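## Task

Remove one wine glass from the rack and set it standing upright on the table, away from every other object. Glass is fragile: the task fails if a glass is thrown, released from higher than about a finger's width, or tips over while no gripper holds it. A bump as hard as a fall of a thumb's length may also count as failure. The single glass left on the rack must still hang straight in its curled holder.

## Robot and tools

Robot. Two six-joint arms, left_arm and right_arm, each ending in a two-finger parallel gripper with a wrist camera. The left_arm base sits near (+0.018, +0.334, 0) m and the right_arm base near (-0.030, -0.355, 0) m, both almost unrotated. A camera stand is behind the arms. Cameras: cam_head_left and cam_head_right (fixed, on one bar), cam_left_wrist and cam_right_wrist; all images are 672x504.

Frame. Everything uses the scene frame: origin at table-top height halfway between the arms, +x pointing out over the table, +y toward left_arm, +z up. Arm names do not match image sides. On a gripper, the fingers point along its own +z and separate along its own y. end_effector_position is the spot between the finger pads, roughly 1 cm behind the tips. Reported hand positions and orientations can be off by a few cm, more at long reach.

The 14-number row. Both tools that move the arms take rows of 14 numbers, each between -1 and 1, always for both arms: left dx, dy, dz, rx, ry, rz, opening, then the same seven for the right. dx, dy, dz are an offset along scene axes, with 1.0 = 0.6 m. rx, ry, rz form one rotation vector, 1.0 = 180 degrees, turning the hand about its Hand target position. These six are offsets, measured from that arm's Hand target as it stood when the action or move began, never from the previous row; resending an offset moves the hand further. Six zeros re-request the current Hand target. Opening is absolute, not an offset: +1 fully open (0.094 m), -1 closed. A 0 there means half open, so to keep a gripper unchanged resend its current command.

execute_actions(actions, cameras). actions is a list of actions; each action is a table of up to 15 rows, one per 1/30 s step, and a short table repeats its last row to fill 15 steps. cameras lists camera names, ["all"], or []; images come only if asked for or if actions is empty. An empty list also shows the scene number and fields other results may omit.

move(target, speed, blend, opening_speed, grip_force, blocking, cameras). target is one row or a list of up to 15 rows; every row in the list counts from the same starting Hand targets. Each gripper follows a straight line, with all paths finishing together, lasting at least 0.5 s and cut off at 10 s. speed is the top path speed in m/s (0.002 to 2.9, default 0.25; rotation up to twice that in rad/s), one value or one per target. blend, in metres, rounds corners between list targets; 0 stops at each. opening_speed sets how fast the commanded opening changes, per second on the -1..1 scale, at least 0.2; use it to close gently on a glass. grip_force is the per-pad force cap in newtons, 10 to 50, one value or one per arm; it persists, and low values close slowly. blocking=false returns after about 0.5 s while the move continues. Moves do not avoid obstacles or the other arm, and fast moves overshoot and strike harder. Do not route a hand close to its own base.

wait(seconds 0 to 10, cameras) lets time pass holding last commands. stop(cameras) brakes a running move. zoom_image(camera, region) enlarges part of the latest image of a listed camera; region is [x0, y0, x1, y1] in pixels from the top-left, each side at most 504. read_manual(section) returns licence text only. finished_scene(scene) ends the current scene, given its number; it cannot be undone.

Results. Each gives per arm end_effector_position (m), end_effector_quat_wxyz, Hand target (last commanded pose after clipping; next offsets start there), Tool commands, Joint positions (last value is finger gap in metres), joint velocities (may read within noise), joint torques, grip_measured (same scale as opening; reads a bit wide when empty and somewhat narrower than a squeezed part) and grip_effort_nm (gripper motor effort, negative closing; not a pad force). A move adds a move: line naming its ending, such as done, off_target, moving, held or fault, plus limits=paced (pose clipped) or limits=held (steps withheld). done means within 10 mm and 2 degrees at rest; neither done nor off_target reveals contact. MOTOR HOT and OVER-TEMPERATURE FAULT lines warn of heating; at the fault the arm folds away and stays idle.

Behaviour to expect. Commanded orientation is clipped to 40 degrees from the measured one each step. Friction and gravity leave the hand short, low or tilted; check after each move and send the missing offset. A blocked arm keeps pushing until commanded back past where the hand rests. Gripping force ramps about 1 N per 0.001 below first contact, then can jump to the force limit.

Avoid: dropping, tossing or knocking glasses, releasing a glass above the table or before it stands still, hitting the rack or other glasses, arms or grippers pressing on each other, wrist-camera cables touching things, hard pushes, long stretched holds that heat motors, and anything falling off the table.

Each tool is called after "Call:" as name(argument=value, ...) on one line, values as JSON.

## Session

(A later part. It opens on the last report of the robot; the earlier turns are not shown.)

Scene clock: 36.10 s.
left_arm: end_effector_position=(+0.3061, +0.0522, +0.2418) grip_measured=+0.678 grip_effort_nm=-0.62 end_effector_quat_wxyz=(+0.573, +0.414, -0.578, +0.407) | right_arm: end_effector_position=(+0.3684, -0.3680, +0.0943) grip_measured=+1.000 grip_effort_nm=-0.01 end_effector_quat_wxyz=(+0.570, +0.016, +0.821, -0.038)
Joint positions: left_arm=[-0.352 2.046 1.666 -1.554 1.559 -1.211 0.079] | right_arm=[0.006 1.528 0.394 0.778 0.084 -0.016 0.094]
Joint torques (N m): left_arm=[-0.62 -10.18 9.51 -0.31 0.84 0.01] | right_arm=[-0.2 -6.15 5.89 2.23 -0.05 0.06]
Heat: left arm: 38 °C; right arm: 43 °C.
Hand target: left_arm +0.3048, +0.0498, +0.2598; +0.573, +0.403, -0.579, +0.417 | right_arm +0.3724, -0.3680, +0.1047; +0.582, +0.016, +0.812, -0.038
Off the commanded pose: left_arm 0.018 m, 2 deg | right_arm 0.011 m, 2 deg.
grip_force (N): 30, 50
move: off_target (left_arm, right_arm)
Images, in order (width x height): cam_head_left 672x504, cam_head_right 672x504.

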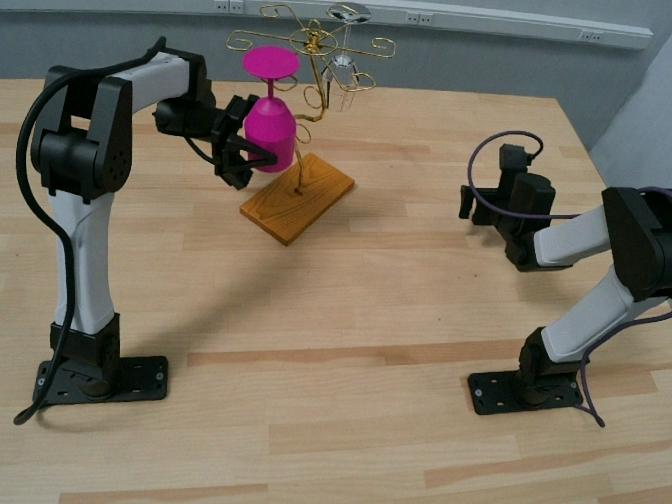

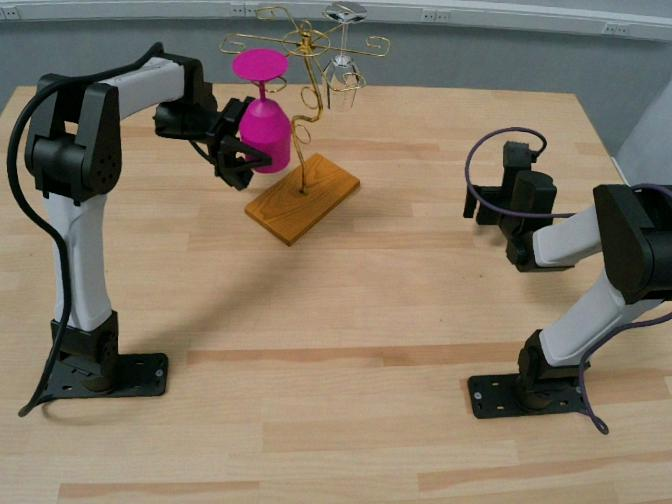

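Call:
move(target=[0, 0, 0.0233, 0, 0, 0, -1, 0, 0, 0, 0, 0, 0, 1], speed=0.05, cameras=["cam_head_left", "cam_head_right"])

Call:
zoom_image(camera="cam_head_left", region=[230, 10, 330, 110])

Call:
zoom_image(camera="cam_head_right", region=[215, 10, 315, 110])

Scene clock: 43.07 s.
left_arm: end_effector_position=(+0.3085, +0.0514, +0.2501) grip_measured=+0.678 grip_effort_nm=-0.62 end_effector_quat_wxyz=(+0.576, +0.418, -0.575, +0.403) | right_arm: end_effector_position=(+0.3684, -0.3680, +0.0943) grip_measured=+1.000 grip_effort_nm=-0.01 end_effector_quat_wxyz=(+0.570, +0.016, +0.821, -0.038)
Joint positions: left_arm=[-0.352 2.046 1.701 -1.57 1.559 -1.246 0.079] | right_arm=[0.006 1.528 0.394 0.778 0.084 -0.016 0.094]
Joint torques (N m): left_arm=[-0.75 -11.62 9.92 -0.26 0.83 -0.03] | right_arm=[-0.23 -6.16 5.76 2.22 -0.04 0.06]
Heat: left arm: 40 °C; right arm: 44 °C.
Hand target: left_arm +0.3048, +0.0498, +0.2737; +0.573, +0.403, -0.579, +0.417 | right_arm +0.3724, -0.3680, +0.1047; +0.582, +0.016, +0.812, -0.038
Off the commanded pose: left_arm 0.024 m, 3 deg | right_arm 0.011 m, 2 deg.
joint sent to its limit (left arm) — joint 4 (wrist pitch), lower limit. The joint targets still meet the commanded pose.
grip_force (N): 30, 50
move: off_target (left_arm, right_arm)
Images, in order (width x height): cam_head_left 672x504, cam_head_right 672x504.

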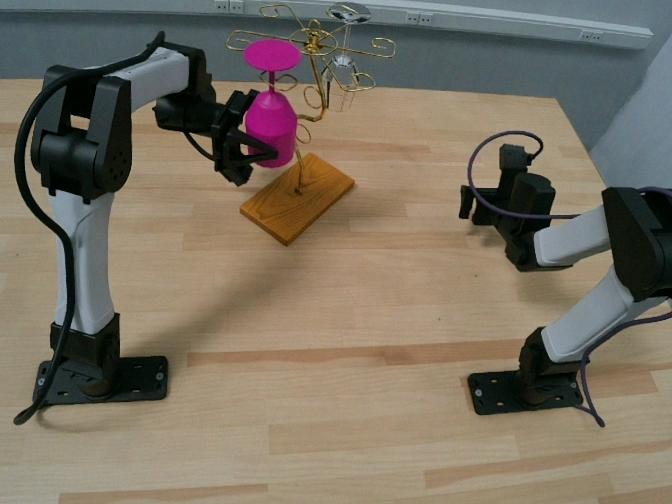

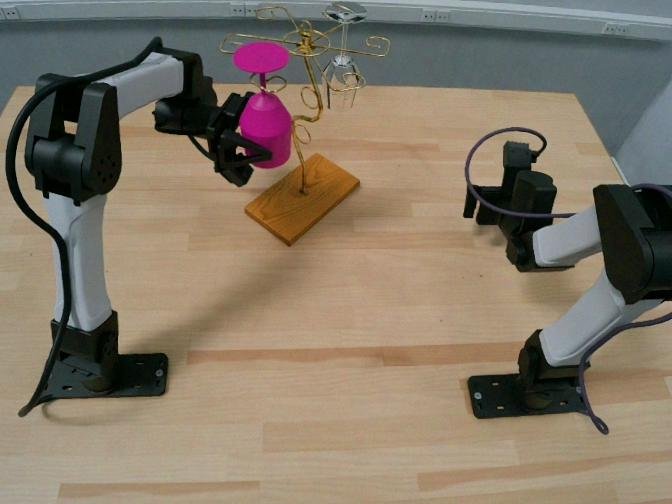

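Scaled by 5.040 from the camera's 672x504 image, which has a finer 960x720 frame.

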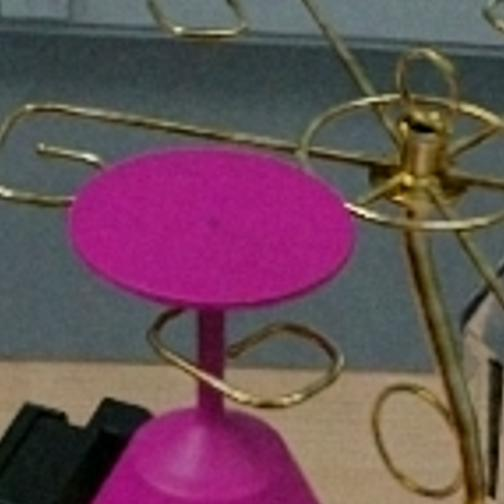

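Scaled by 5.040 from the camera's 672x504 image, which has a finer 960x720 frame.

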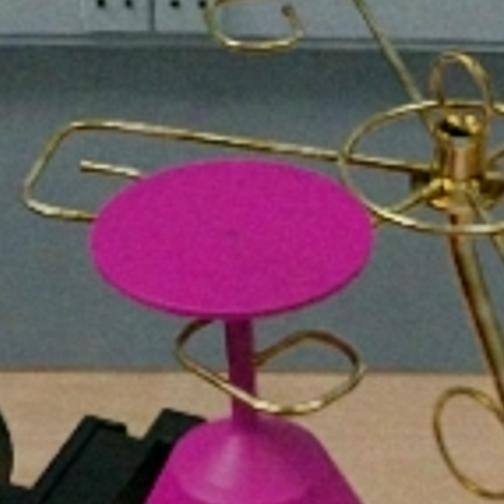

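Call:
move(target=[0.0128, -0.0197, 0, 0, 0, -0.0056, -1, 0, 0, 0, 0, 0, 0, 1], speed=0.04, cameras=["cam_head_left"])

Call:
zoom_image(camera="cam_head_left", region=[230, 10, 330, 110])

Scene clock: 46.27 s.
left_arm: end_effector_position=(+0.3098, +0.0421, +0.2670) grip_measured=+0.678 grip_effort_nm=-0.62 end_effector_quat_wxyz=(+0.574, +0.403, -0.586, +0.405) | right_arm: end_effector_position=(+0.3684, -0.3680, +0.0943) grip_measured=+1.000 grip_effort_nm=-0.01 end_effector_quat_wxyz=(+0.570, +0.016, +0.821, -0.038)
Joint positions: left_arm=[-0.375 2.052 1.784 -1.57 1.559 -1.292 0.079] | right_arm=[0.006 1.528 0.394 0.778 0.084 -0.016 0.094]
Joint torques (N m): left_arm=[-0.81 -8.16 9.78 0.01 0.87 -0.05] | right_arm=[-0.25 -6.23 5.85 2.22 -0.03 0.04]
Heat: left arm: 41 °C; right arm: 44 °C.
Hand target: left_arm +0.3124, +0.0379, +0.2737; +0.576, +0.398, -0.583, +0.412 | right_arm +0.3724, -0.3680, +0.1047; +0.582, +0.016, +0.812, -0.038
Off the commanded pose: left_arm 0.008 m, 1 deg | right_arm 0.011 m, 2 deg.
joint sent to its limit (left arm) — joint 5 (wrist yaw), upper limit. The joint targets still meet the commanded pose.
grip_force (N): 30, 50
move: off_target (right_arm)
Images, in order (width x height): cam_head_left 672x504.

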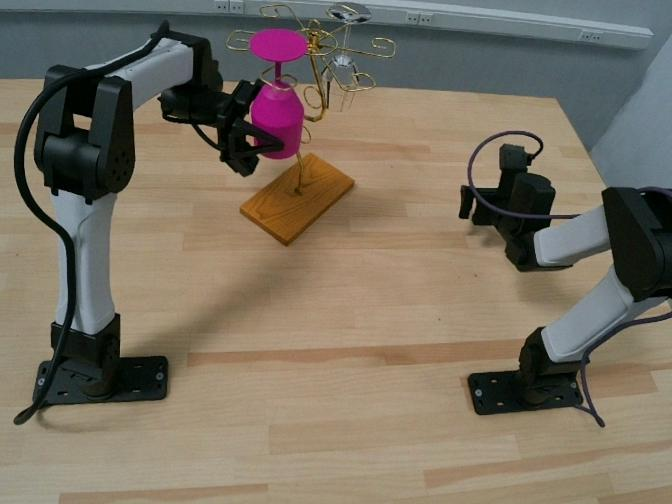

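Scaled by 5.040 from the camera's 672x504 image, which has a finer 960x720 frame.

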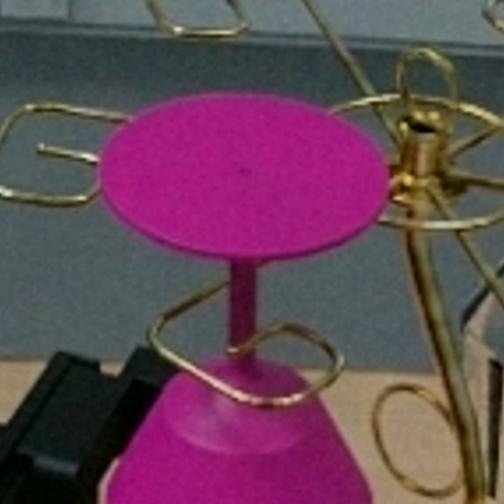

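Call:
move(target=[0.0275, -0.025, -0.004, 0, 0, -0.005, -1, 0, 0, 0, 0, 0, 0, 1], speed=0.06, cameras=["cam_head_left"])

Call:
zoom_image(camera="cam_head_left", region=[230, 10, 330, 110])

Scene clock: 47.90 s.
left_arm: end_effector_position=(+0.3267, +0.0274, +0.2637) grip_measured=+0.678 grip_effort_nm=-0.62 end_effector_quat_wxyz=(+0.579, +0.399, -0.589, +0.398) | right_arm: end_effector_position=(+0.3684, -0.3680, +0.0943) grip_measured=+1.000 grip_effort_nm=-0.01 end_effector_quat_wxyz=(+0.570, +0.016, +0.821, -0.038)
Joint positions: left_arm=[-0.395 2.141 1.91 -1.551 1.559 -1.352 0.079] | right_arm=[0.006 1.528 0.394 0.778 0.084 -0.016 0.094]
Joint torques (N m): left_arm=[-0.64 -8.88 10.14 0.01 0.87 -0.1] | right_arm=[-0.28 -6.2 5.86 2.22 -0.03 0.05]
Heat: left arm: 41 °C; right arm: 44 °C.
Hand target: left_arm +0.3290, +0.0229, +0.2713; +0.580, +0.393, -0.586, +0.408 | right_arm +0.3724, -0.3680, +0.1047; +0.582, +0.016, +0.812, -0.038
Off the commanded pose: left_arm 0.009 m, 1 deg | right_arm 0.011 m, 2 deg.
joint sent to its limit (left arm) — joint 5 (wrist yaw), upper limit. The joint targets still meet the commanded pose.
grip_force (N): 30, 50
move: off_target (right_arm)
Images, in order (width x height): cam_head_left 672x504.

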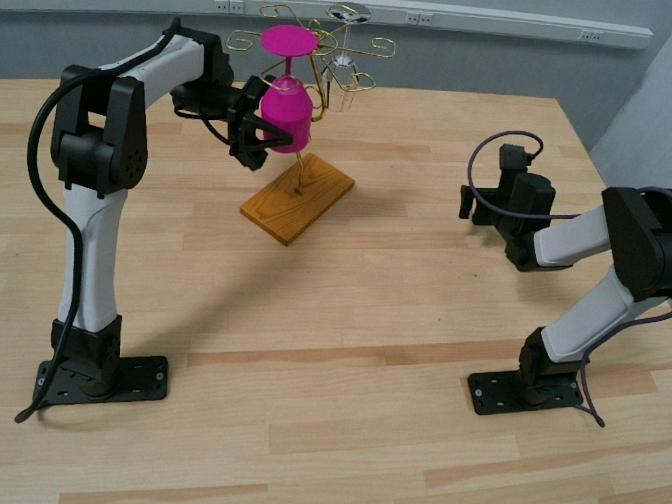

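Scaled by 5.040 from the camera's 672x504 image, which has a finer 960x720 frame.

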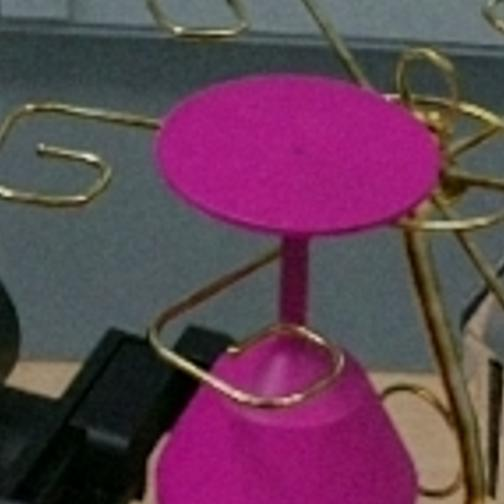

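Call:
move(target=[[-0.0222, -0.0218, 0, 0, 0, -0.0117, -1, 0, 0, 0, 0, 0, 0, 1], [-0.052, -0.0357, 0, 0, 0, -0.0244, -1, 0, 0, 0, 0, 0, 0, 1]], speed=0.06, blend=[0.006, 0], cameras=["cam_head_left"])

Call:
zoom_image(camera="cam_head_left", region=[230, 10, 330, 110])

Scene clock: 49.80 s.
left_arm: end_effector_position=(+0.3039, +0.0051, +0.2636) grip_measured=+0.678 grip_effort_nm=-0.62 end_effector_quat_wxyz=(+0.593, +0.375, -0.604, +0.378) | right_arm: end_effector_position=(+0.3684, -0.3680, +0.0943) grip_measured=+1.000 grip_effort_nm=-0.01 end_effector_quat_wxyz=(+0.570, +0.016, +0.821, -0.038)
Joint positions: left_arm=[-0.469 2.141 1.91 -1.541 1.559 -1.358 0.079] | right_arm=[0.006 1.528 0.394 0.778 0.084 -0.016 0.094]
Joint torques (N m): left_arm=[-1.55 -10.63 6.34 0.08 0.91 0.02] | right_arm=[-0.23 -6.22 5.89 2.23 -0.03 0.03]
Heat: left arm: 42 °C; right arm: 44 °C.
Hand target: left_arm +0.2978, +0.0015, +0.2713; +0.595, +0.370, -0.601, +0.385 | right_arm +0.3724, -0.3680, +0.1047; +0.582, +0.016, +0.812, -0.038
Off the commanded pose: left_arm 0.010 m, 1 deg | right_arm 0.011 m, 2 deg.
joint sent to its limit (left arm) — joint 5 (wrist yaw), upper limit. The joint targets still meet the commanded pose.
grip_force (N): 30, 50
move: off_target (right_arm)
Images, in order (width x height): cam_head_left 672x504.

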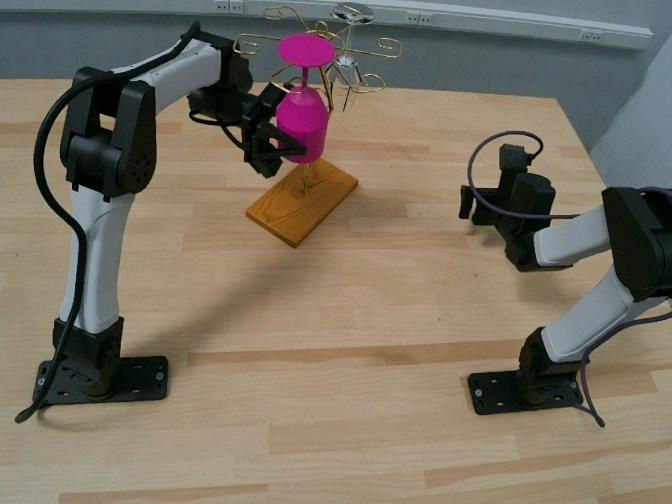

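Scaled by 5.040 from the camera's 672x504 image, which has a finer 960x720 frame.

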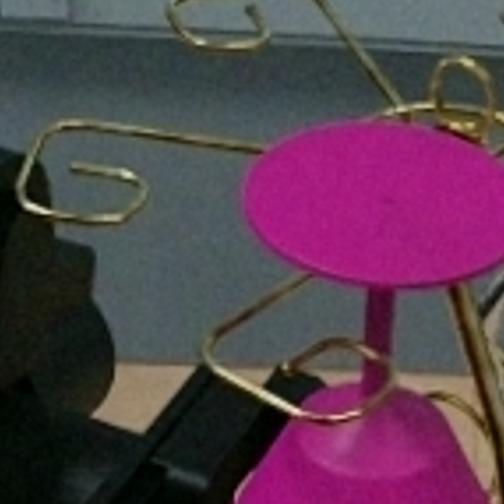

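Call:
zoom_image(camera="cam_head_left", region=[170, 0, 420, 190])

Call:
execute_actions(actions=[], cameras=["cam_head_left", "cam_head_right", "cam_left_wrist", "cam_right_wrist"])

Call:
zoom_image(camera="cam_head_right", region=[170, 0, 420, 190])

Scaled by 2.016 from the camera's 672x504 image, which has a finer 960x720 frame.

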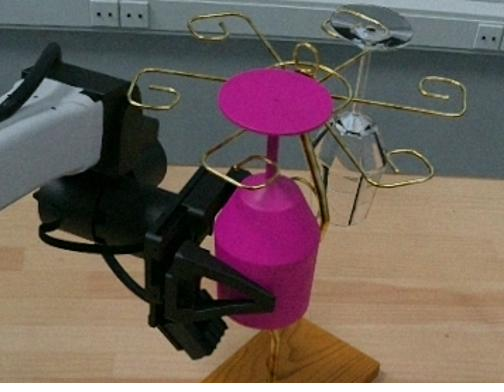

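Scene clock: 51.37 s.
left_arm: end_effector_position=(+0.3039, +0.0051, +0.2636) grip_measured=+0.678 grip_effort_nm=-0.62 end_effector_quat_wxyz=(+0.593, +0.375, -0.604, +0.378) | right_arm: end_effector_position=(+0.3684, -0.3680, +0.0943) grip_measured=+1.000 grip_effort_nm=-0.01 end_effector_quat_wxyz=(+0.570, +0.016, +0.821, -0.038)
Joint positions: left_arm=[-0.469 2.141 1.91 -1.541 1.559 -1.358 0.079] | right_arm=[0.006 1.528 0.394 0.778 0.084 -0.016 0.094]
Joint velocities: within noise
Joint torques (N m): left_arm=[-1.25 -10.61 6.53 0.04 0.89 0.01] | right_arm=[-0.28 -6.16 5.9 2.23 -0.03 0.04]
Heat: left arm: 43 °C; right arm: 44 °C.
Hand target: left_arm +0.2978, +0.0015, +0.2713; +0.595, +0.370, -0.601, +0.385 | right_arm +0.3724, -0.3680, +0.1047; +0.582, +0.016, +0.812, -0.038
Tool commands: left_gripper/opening=-1.0 right_gripper/opening=+1.0
Off the commanded pose: left_arm 0.010 m, 1 deg | right_arm 0.011 m, 2 deg.
grip_force (N): 30, 50
camera_calibration:
cam_left_wrist: T_world_to_cam=[[0.896523, -0.4245, 0.126672, -0.298581], [0.177867, 0.606816, 0.774685, -0.238625], [-0.405721, -0.671992, 0.61953, 0.0738384], [0, 0, 0, 1]] pos_world=[0.340086, 0.0676733, 0.176937]
cam_right_wrist: T_world_to_cam=[[-0.128264, -0.98978, -0.0623155, -0.304588], [-0.866361, 0.142407, -0.478685, 0.433488], [0.482667, -0.00741024, -0.875772, 0.0139961], [0, 0, 0, 1]] pos_world=[0.329734, -0.363104, 0.200781]

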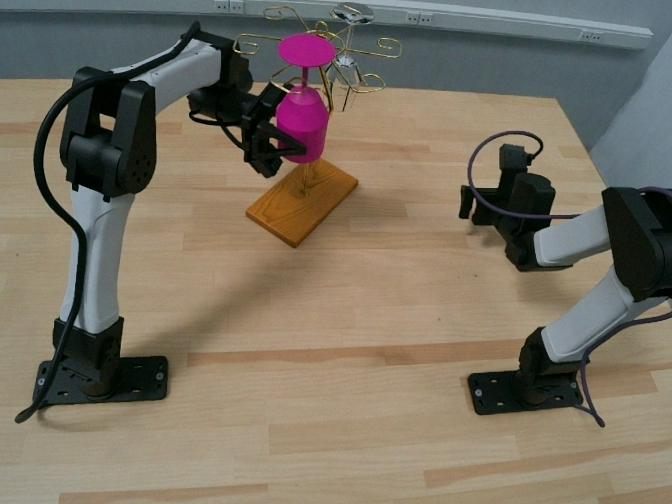

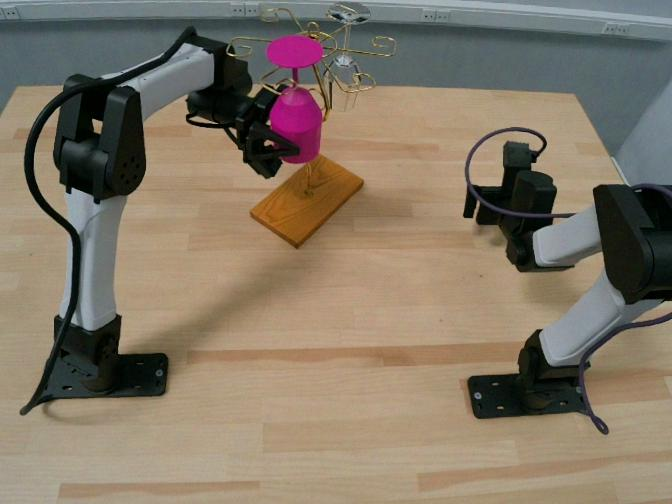

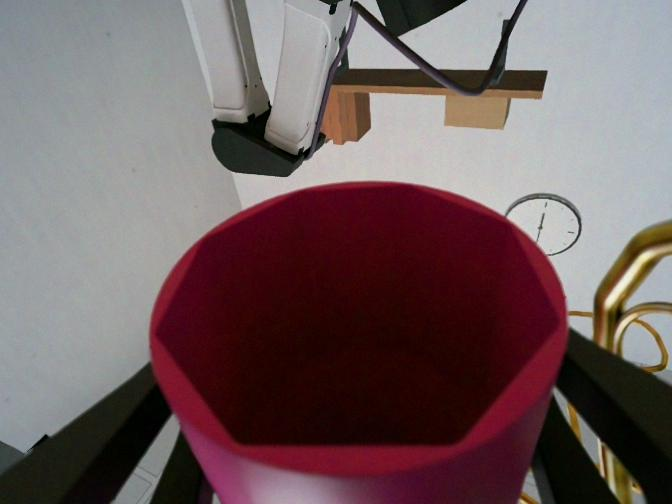

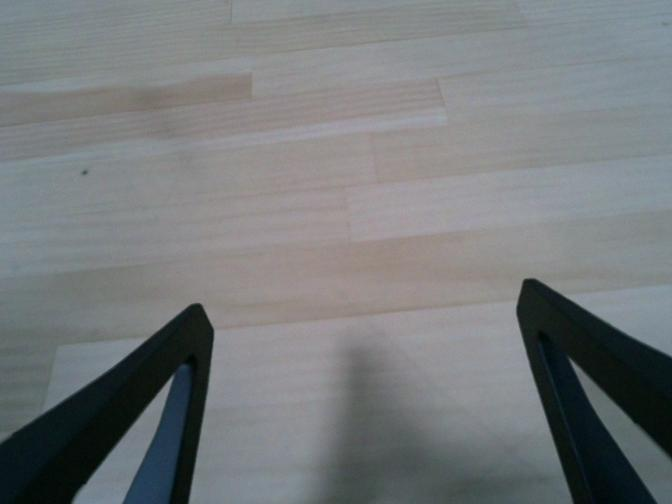

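Scaled by 2.016 from the camera's 672x504 image, which has a finer 960x720 frame.

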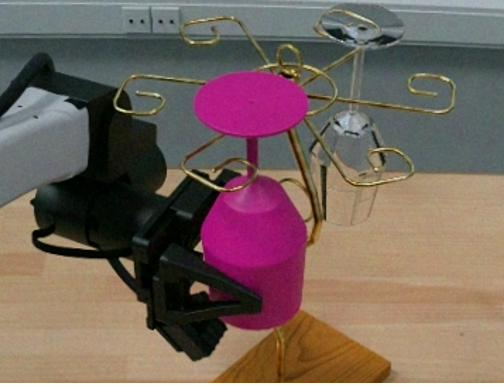

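Call:
zoom_image(camera="cam_head_left", region=[185, 10, 285, 110])

Call:
zoom_image(camera="cam_head_right", region=[185, 10, 285, 110])

Scaled by 5.040 from the camera's 672x504 image, which has a finer 960x720 frame.

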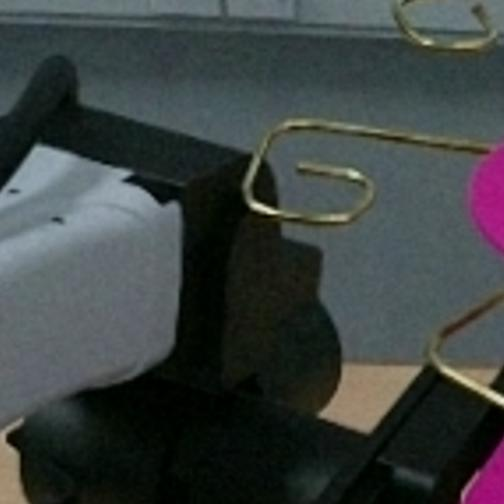

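Scaled by 5.040 from the camera's 672x504 image, which has a finer 960x720 frame.

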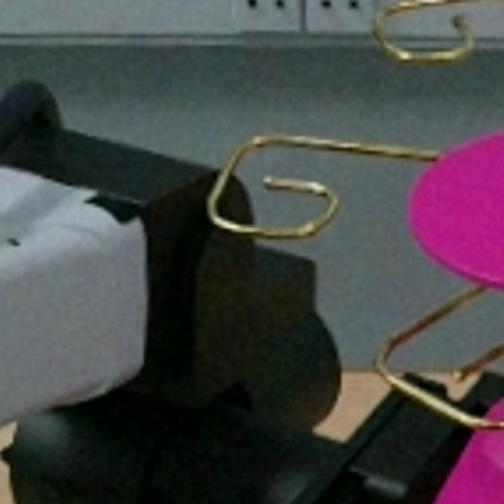

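Call:
move(target=[[0.0167, 0.0167, 0, 0, 0, 0.0105, -1, 0, 0, 0, 0, 0, 0, 1], [0.0167, 0.0167, -0.038, 0, 0, 0.0105, -1, 0, 0, 0, 0, 0, 0, 1]], speed=0.05, blend=[0.003, 0], cameras=["cam_head_left", "cam_head_right"])

Call:
zoom_image(camera="cam_head_left", region=[185, 10, 345, 130])

Call:
zoom_image(camera="cam_head_right", region=[185, 10, 345, 130])

Scene clock: 60.53 s.
left_arm: end_effector_position=(+0.3056, +0.0093, +0.2469) grip_measured=+0.678 grip_effort_nm=-0.62 end_effector_quat_wxyz=(+0.589, +0.376, -0.604, +0.384) | right_arm: end_effector_position=(+0.3684, -0.3680, +0.0943) grip_measured=+1.000 grip_effort_nm=-0.01 end_effector_quat_wxyz=(+0.570, +0.016, +0.821, -0.038)
Joint positions: left_arm=[-0.457 2.141 1.843 -1.498 1.559 -1.324 0.079] | right_arm=[0.006 1.528 0.394 0.778 0.084 -0.016 0.094]
Joint torques (N m): left_arm=[0.92 -9.74 5.49 -0.03 0.85 0.13] | right_arm=[-0.21 -6.12 5.79 2.22 -0.02 0.04]
Heat: left arm: 46 °C; right arm: 44 °C.
Hand target: left_arm +0.3078, +0.0115, +0.2485; +0.588, +0.380, -0.594, +0.395 | right_arm +0.3724, -0.3680, +0.1047; +0.582, +0.016, +0.812, -0.038
Off the commanded pose: left_arm 0.003 m, 2 deg | right_arm 0.011 m, 2 deg.
joint sent to its limit (left arm) — joint 5 (wrist yaw), upper limit. The joint targets still meet the commanded pose.
grip_force (N): 30, 50
move: off_target (right_arm)
Images, in order (width x height): cam_head_left 672x504, cam_head_right 672x504.

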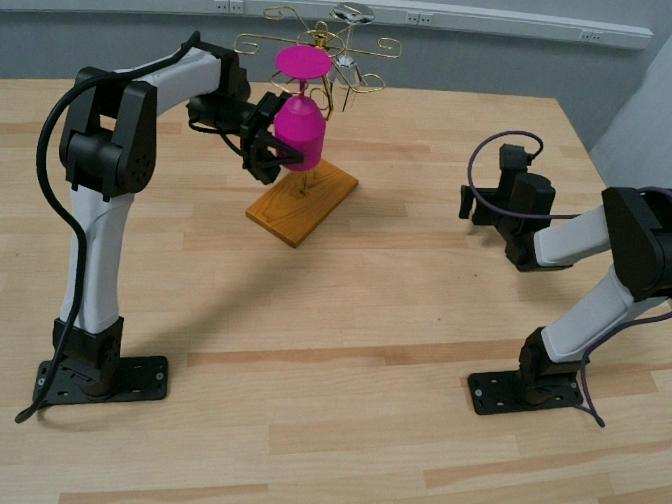

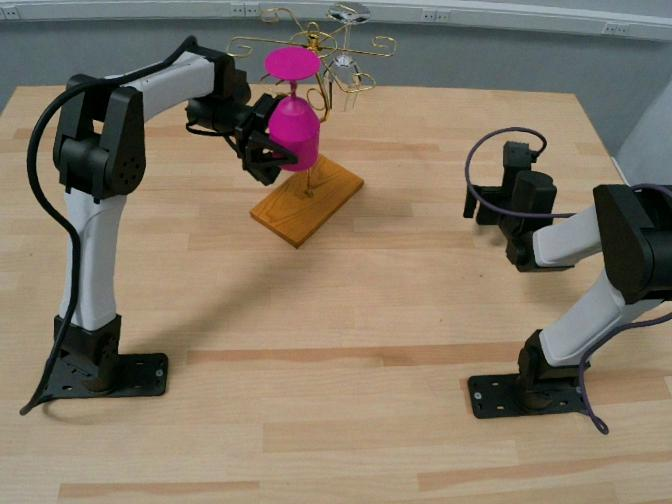

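Scaled by 3.150 from the camera's 672x504 image, which has a finer 960x720 frame.

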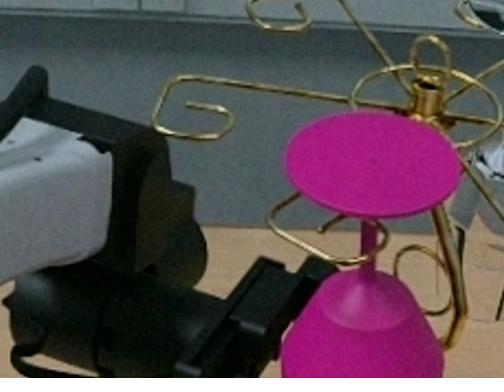

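Scaled by 3.150 from the camera's 672x504 image, which has a finer 960x720 frame.

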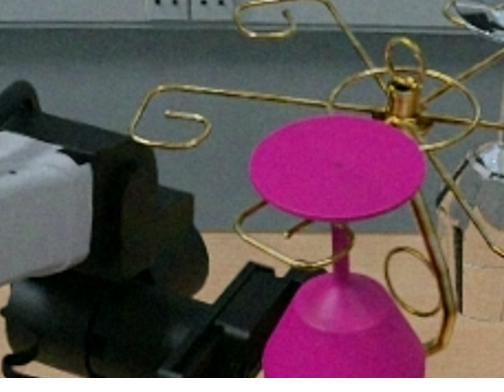

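Call:
zoom_image(camera="cam_head_left", region=[200, 20, 280, 100])

Call:
zoom_image(camera="cam_head_right", region=[200, 20, 280, 100])

Call:
zoom_image(camera="cam_head_left", region=[260, 20, 340, 100])

Scaled by 6.300 from the camera's 672x504 image, which has a finer 960x720 frame.

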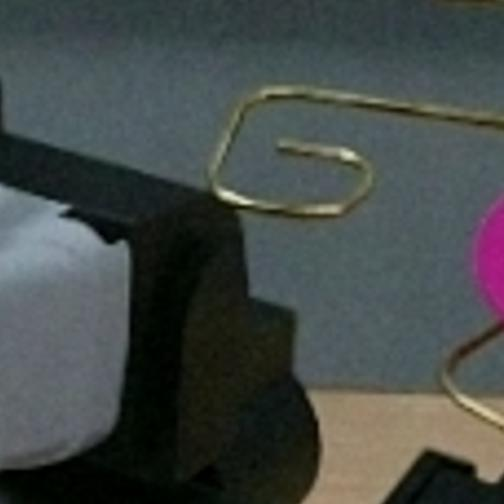

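Scaled by 6.300 from the camera's 672x504 image, which has a finer 960x720 frame.

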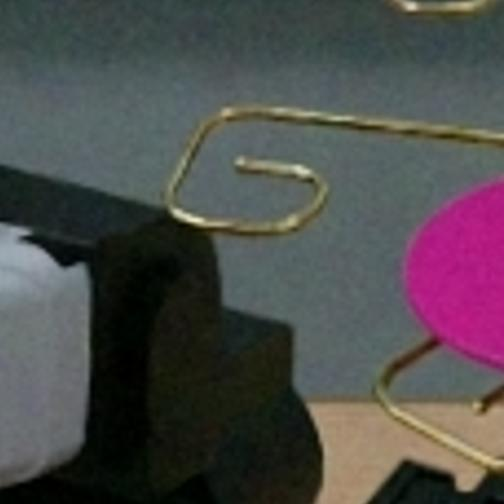

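Scaled by 6.300 from the camera's 672x504 image, which has a finer 960x720 frame.

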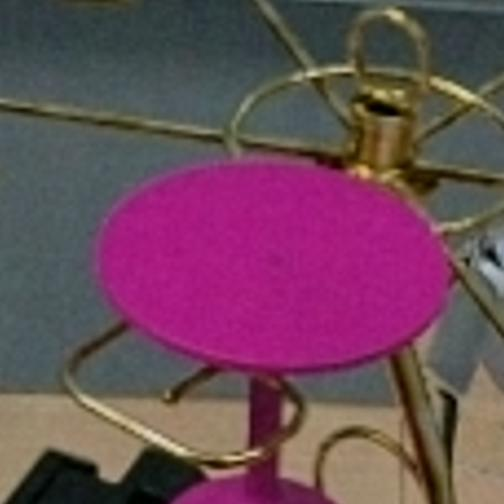

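Call:
move(target=[0.0103, -0.0175, -0.0075, 0, 0, -0.0056, -1, 0, 0, 0, 0, 0, 0, 1], speed=0.04, cameras=["cam_head_left", "cam_left_wrist"])

Call:
zoom_image(camera="cam_head_left", region=[200, 20, 280, 100])

Call:
zoom_image(camera="cam_head_left", region=[260, 20, 340, 100])

Scene clock: 64.23 s.
left_arm: end_effector_position=(+0.3122, +0.0063, +0.2359) grip_measured=+0.678 grip_effort_nm=-0.62 end_effector_quat_wxyz=(+0.592, +0.381, -0.601, +0.379) | right_arm: end_effector_position=(+0.3684, -0.3680, +0.0943) grip_measured=+1.000 grip_effort_nm=-0.01 end_effector_quat_wxyz=(+0.570, +0.016, +0.821, -0.038)
Joint positions: left_arm=[-0.457 2.175 1.853 -1.47 1.559 -1.345 0.079] | right_arm=[0.006 1.528 0.394 0.778 0.084 -0.016 0.094]
Joint torques (N m): left_arm=[-0.77 -9.5 10.21 0.02 0.89 -0.03] | right_arm=[-0.25 -6.13 5.74 2.24 -0.02 0.04]
Heat: left arm: 47 °C; right arm: 44 °C.
Hand target: left_arm +0.3140, +0.0010, +0.2441; +0.592, +0.375, -0.598, +0.390 | right_arm +0.3724, -0.3680, +0.1047; +0.582, +0.016, +0.812, -0.038
Off the commanded pose: left_arm 0.010 m, 1 deg | right_arm 0.011 m, 2 deg.
joint sent to its limit (left arm) — joint 5 (wrist yaw), upper limit. The joint targets still meet the commanded pose.
grip_force (N): 30, 50
move: off_target (right_arm)
camera_calibration:
cam_left_wrist: T_world_to_cam=[[0.90208, -0.414692, 0.119507, -0.302006], [0.17609, 0.606491, 0.775346, -0.219084], [-0.39401, -0.67838, 0.620127, 0.0913059], [0, 0, 0, 1]] pos_world=[0.346987, 0.0695731, 0.149336]
Images, in order (width x height): cam_head_left 672x504, cam_left_wrist 672x504.

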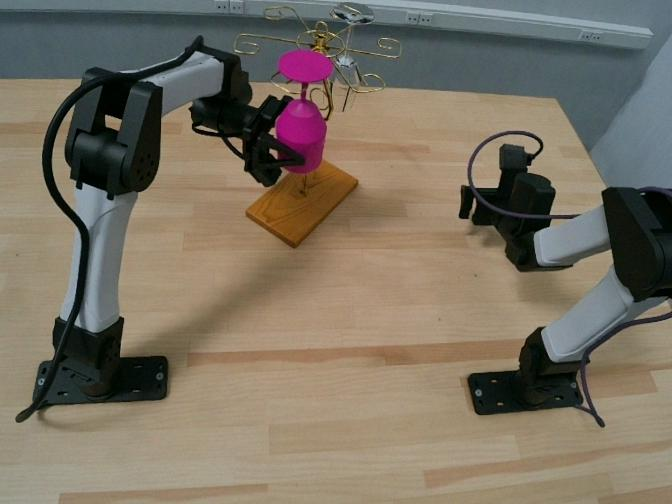

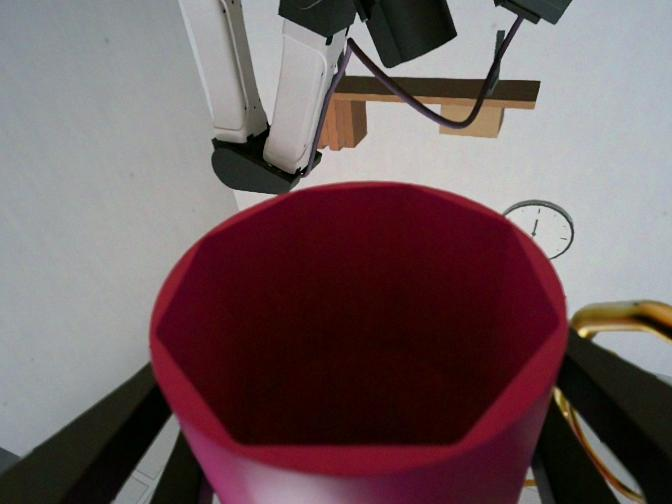

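Scaled by 6.300 from the camera's 672x504 image, which has a finer 960x720 frame.

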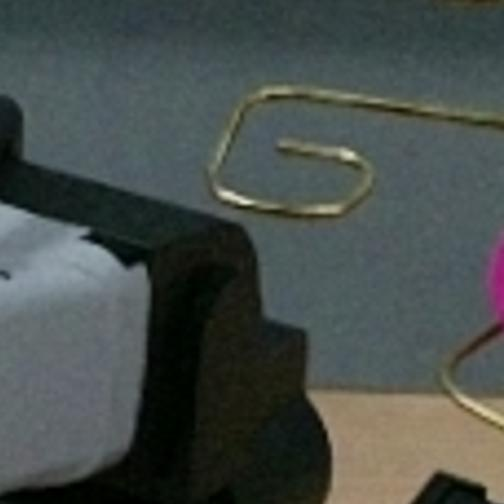

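Scaled by 6.300 from the camera's 672x504 image, which has a finer 960x720 frame.

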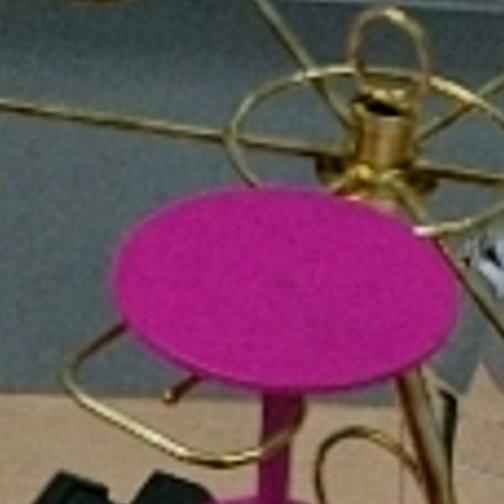

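Call:
move(target=[-0.037, -0.037, 0.001, 0, 0, -0.0228, -1, 0, 0, 0, 0, 0, 0, 1], speed=0.04, cameras=["cam_head_left"])

Call:
zoom_image(camera="cam_head_left", region=[200, 10, 360, 130])

Call:
zoom_image(camera="cam_head_left", region=[265, 30, 345, 110])

Scene clock: 66.50 s.
left_arm: end_effector_position=(+0.2893, -0.0167, +0.2380) grip_measured=+0.678 grip_effort_nm=-0.62 end_effector_quat_wxyz=(+0.605, +0.357, -0.616, +0.358) | right_arm: end_effector_position=(+0.3684, -0.3680, +0.0943) grip_measured=+1.000 grip_effort_nm=-0.01 end_effector_quat_wxyz=(+0.570, +0.016, +0.821, -0.038)
Joint positions: left_arm=[-0.533 2.175 1.863 -1.44 1.559 -1.381 0.079] | right_arm=[0.006 1.528 0.394 0.778 0.084 -0.016 0.094]
Joint torques (N m): left_arm=[-0.47 -9.03 10.1 0.14 0.87 -0.03] | right_arm=[-0.29 -6.22 5.81 2.22 -0.02 0.04]
Heat: left arm: 47 °C; right arm: 44 °C.
Hand target: left_arm +0.2917, -0.0212, +0.2446; +0.605, +0.353, -0.611, +0.368 | right_arm +0.3724, -0.3680, +0.1047; +0.582, +0.016, +0.812, -0.038
Off the commanded pose: left_arm 0.008 m, 1 deg | right_arm 0.011 m, 2 deg.
joint sent to its limit (left arm) — joint 5 (wrist yaw), upper limit. The joint targets still meet the commanded pose.
grip_force (N): 30, 50
move: off_target (right_arm)
Images, in order (width x height): cam_head_left 672x504.

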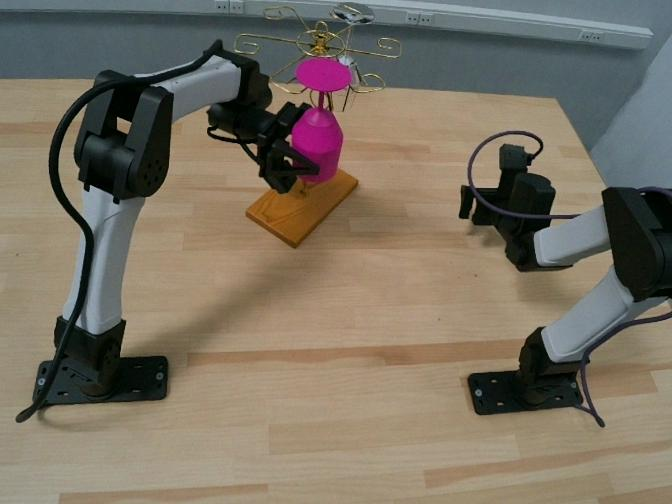

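Scaled by 3.150 from the camera's 672x504 image, which has a finer 960x720 frame.

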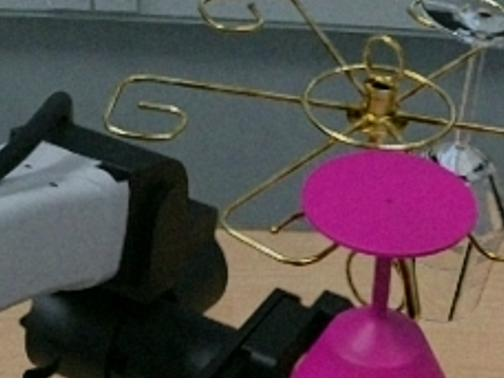

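Scaled by 6.300 from the camera's 672x504 image, which has a finer 960x720 frame.

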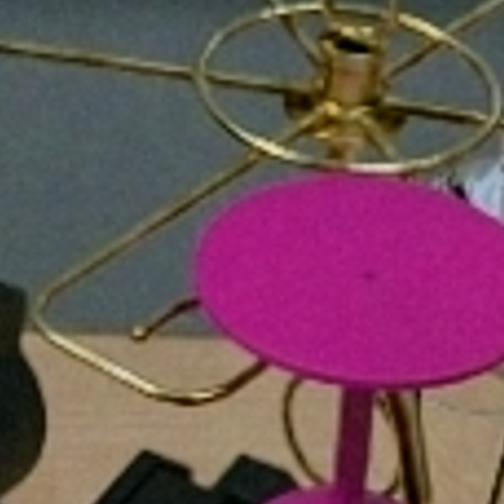

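Call:
move(target=[-0.0343, 0.0213, -0.0017, 0, 0, 0.0017, -1, 0, 0, 0, 0, 0, 0, 1], speed=0.05, cameras=["cam_head_left"])

Call:
zoom_image(camera="cam_head_left", region=[200, 10, 360, 130])

Scene clock: 68.47 s.
left_arm: end_effector_position=(+0.2788, -0.0108, +0.2301) grip_measured=+0.678 grip_effort_nm=-0.62 end_effector_quat_wxyz=(+0.612, +0.360, -0.608, +0.357) | right_arm: end_effector_position=(+0.3684, -0.3680, +0.0943) grip_measured=+1.000 grip_effort_nm=-0.01 end_effector_quat_wxyz=(+0.570, +0.016, +0.821, -0.038)
Joint positions: left_arm=[-0.533 2.146 1.772 -1.443 1.574 -1.332 0.079] | right_arm=[0.006 1.528 0.394 0.778 0.084 -0.016 0.094]
Joint torques (N m): left_arm=[-0.38 -12.68 5.52 -0.13 0.7 0.17] | right_arm=[-0.2 -6.16 5.86 2.23 -0.05 0.03]
Heat: left arm: 48 °C; right arm: 44 °C.
Hand target: left_arm +0.2712, -0.0084, +0.2437; +0.604, +0.355, -0.610, +0.370 | right_arm +0.3724, -0.3680, +0.1047; +0.582, +0.016, +0.812, -0.038
Off the commanded pose: left_arm 0.016 m, 2 deg | right_arm 0.011 m, 2 deg.
joint sent to its limit (left arm) — joint 5 (wrist yaw), upper limit. The joint targets still meet the commanded pose.
grip_force (N): 30, 50
move: off_target (left_arm, right_arm)
Images, in order (width x height): cam_head_left 672x504.

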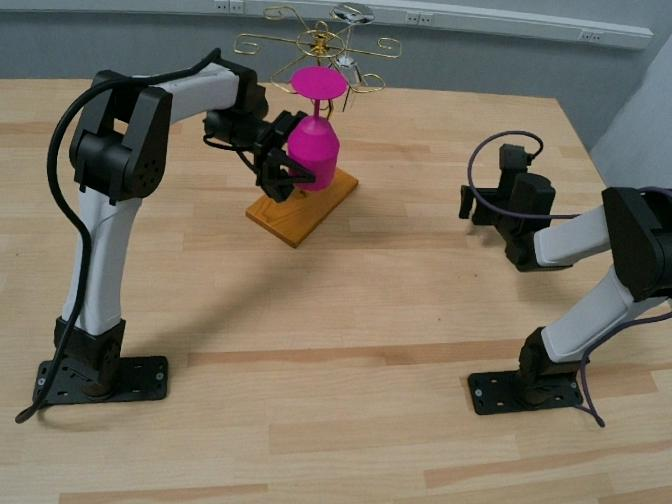

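Scaled by 3.150 from the camera's 672x504 image, which has a finer 960x720 frame.

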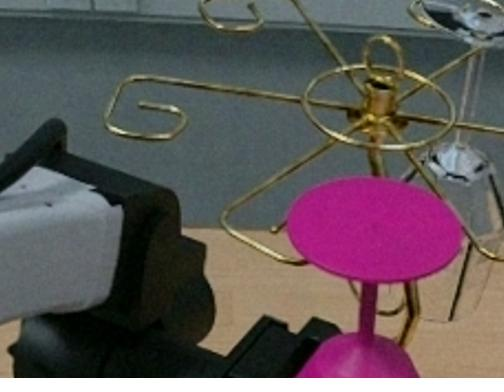

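Call:
move(target=[0, 0, 0.02, 0, 0, 0, -1, 0, 0, 0, 0, 0, 0, 1], speed=0.05)

Scene clock: 69.77 s.
left_arm: end_effector_position=(+0.2765, -0.0095, +0.2339) grip_measured=+0.678 grip_effort_nm=-0.63 end_effector_quat_wxyz=(+0.614, +0.363, -0.605, +0.353) | right_arm: end_effector_position=(+0.3684, -0.3680, +0.0943) grip_measured=+1.000 grip_effort_nm=-0.01 end_effector_quat_wxyz=(+0.570, +0.016, +0.821, -0.038)
Joint positions: left_arm=[-0.533 2.137 1.772 -1.465 1.574 -1.331 0.079] | right_arm=[0.006 1.528 0.394 0.778 0.084 -0.016 0.094]
Joint torques (N m): left_arm=[-0.46 -12.92 8.58 -0.22 0.71 -0.02] | right_arm=[-0.25 -6.16 5.75 2.23 -0.04 0.02]
Heat: left arm: 49 °C; right arm: 44 °C.
Hand target: left_arm +0.2711, -0.0084, +0.2557; +0.604, +0.355, -0.610, +0.370 | right_arm +0.3724, -0.3680, +0.1047; +0.582, +0.016, +0.812, -0.038
Off the commanded pose: left_arm 0.022 m, 2 deg | right_arm 0.011 m, 2 deg.
joint sent to its limit (left arm) — joint 5 (wrist yaw), upper limit. The joint targets still meet the commanded pose.
grip_force (N): 30, 50
move: off_target (left_arm, right_arm)

Call:
move(target=[-0.0502, 0.039, 0.01, 0, 0, 0, -1, 0, 0, 0, 0, 0, 0, 1], speed=0.06, cameras=["cam_head_left"])

Call:
zoom_image(camera="cam_head_left", region=[200, 10, 360, 130])

Scene clock: 71.40 s.
left_arm: end_effector_position=(+0.2440, +0.0087, +0.2506) grip_measured=+0.678 grip_effort_nm=-0.63 end_effector_quat_wxyz=(+0.611, +0.358, -0.608, +0.358) | right_arm: end_effector_position=(+0.3684, -0.3680, +0.0943) grip_measured=+1.000 grip_effort_nm=-0.01 end_effector_quat_wxyz=(+0.570, +0.016, +0.821, -0.038)
Joint positions: left_arm=[-0.533 1.986 1.611 -1.481 1.574 -1.288 0.079] | right_arm=[0.006 1.528 0.394 0.778 0.084 -0.016 0.094]
Joint torques (N m): left_arm=[0.95 -11.58 5.45 -0.17 0.7 0.14] | right_arm=[-0.2 -6.15 5.79 2.22 -0.03 0.05]
Heat: left arm: 49 °C; right arm: 44 °C.
Hand target: left_arm +0.2411, +0.0150, +0.2617; +0.604, +0.355, -0.610, +0.370 | right_arm +0.3724, -0.3680, +0.1047; +0.582, +0.016, +0.812, -0.038
Off the commanded pose: left_arm 0.013 m, 2 deg | right_arm 0.011 m, 2 deg.
joint sent to its limit (left arm) — joint 5 (wrist yaw), upper limit. The joint targets still meet the commanded pose.
grip_force (N): 30, 50
move: off_target (left_arm, right_arm)
Images, in order (width x height): cam_head_left 672x504.

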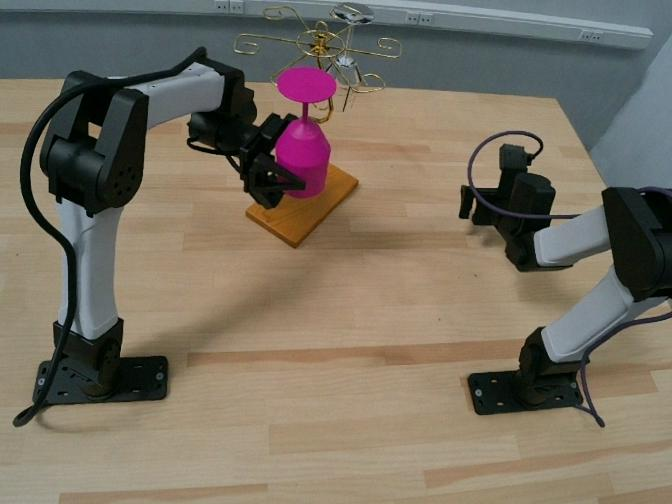

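Scaled by 3.150 from the camera's 672x504 image, which has a finer 960x720 frame.

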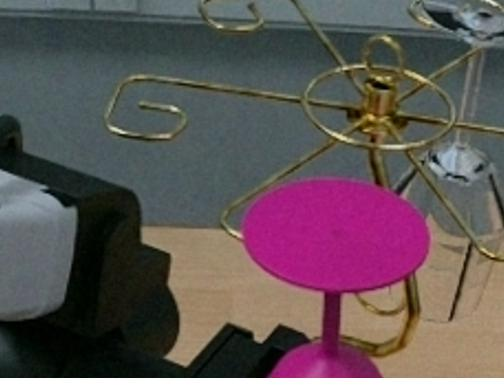

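Call:
move(target=[[-0.0615, 0.059, 0.0172, 0, 0, 0.0094, -1, 0, 0, 0, 0, 0, 0, 1], [-0.0617, 0.17, 0.0255, 0, 0, 0.0861, -1, 0, 0, 0, 0, 0, 0, 1], [0.0482, 0.375, 0.0222, 0, 0, 0.2672, -1, 0, 0, 0, 0, 0, 0, 1]], speed=[0.1, 0.2, 0.25], blend=[0.02, 0.03, 0], cameras=["cam_head_left", "cam_left_wrist"])

Scene clock: 77.03 s.
left_arm: end_effector_position=(+0.2727, +0.2393, +0.2731) grip_measured=+0.678 grip_effort_nm=-0.62 end_effector_quat_wxyz=(+0.402, +0.573, -0.415, +0.581) | right_arm: end_effector_position=(+0.3684, -0.3680, +0.0943) grip_measured=+1.000 grip_effort_nm=-0.01 end_effector_quat_wxyz=(+0.570, +0.016, +0.821, -0.038)
Joint positions: left_arm=[0.315 1.427 1.062 -1.53 1.57 -1.226 0.079] | right_arm=[0.006 1.528 0.394 0.778 0.084 -0.016 0.094]
Joint torques (N m): left_arm=[0.36 -4.89 5.55 -0.19 0.74 0.07] | right_arm=[-0.21 -6.17 5.78 2.22 -0.04 0.04]
Heat: left arm: 49 °C; right arm: 44 °C.
Hand target: left_arm +0.2700, +0.2400, +0.2749; +0.401, +0.573, -0.412, +0.584 | right_arm +0.3724, -0.3680, +0.1047; +0.582, +0.016, +0.812, -0.038
Off the commanded pose: left_arm 0.003 m, 0 deg | right_arm 0.011 m, 2 deg.
grip_force (N): 30, 50
move: off_target (right_arm)
camera_calibration:
cam_left_wrist: T_world_to_cam=[[0.932483, 0.334913, 0.13531, -0.36619], [-0.31259, 0.560486, 0.766905, -0.235651], [0.181007, -0.757422, 0.627334, 0.0709839], [0, 0, 0, 1]] pos_world=[0.254955, 0.308486, 0.185741]
Images, in order (width x height): cam_head_left 672x504, cam_left_wrist 672x504.

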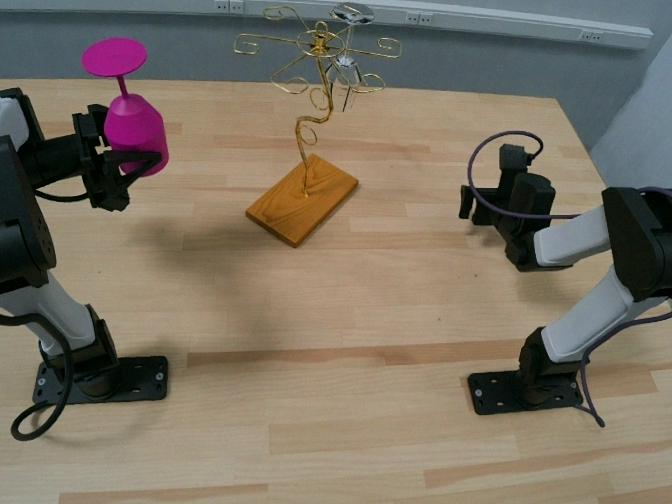

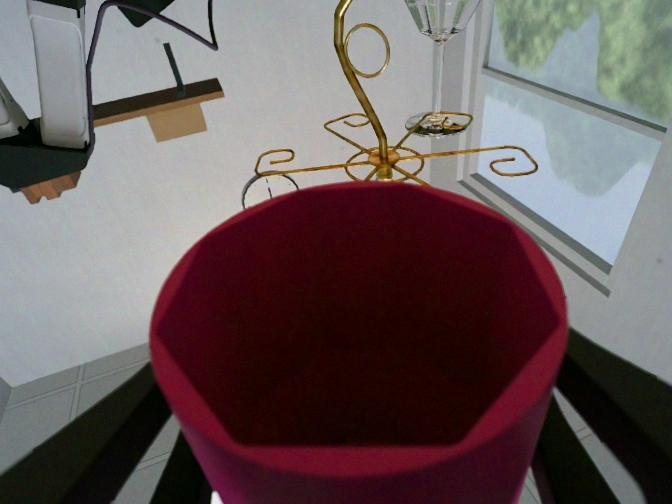

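Call:
zoom_image(camera="cam_left_wrist", region=[100, 140, 600, 504])

Scaled by 1.008 from the camera's 672x504 image, which has a finer 960x720 frame.

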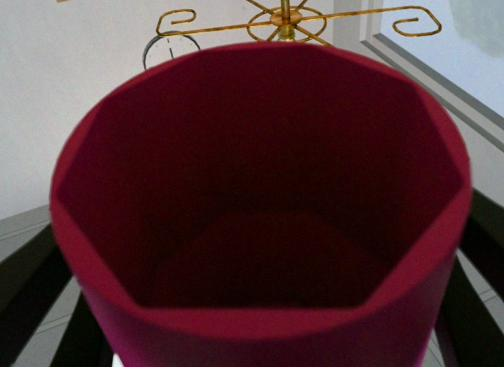

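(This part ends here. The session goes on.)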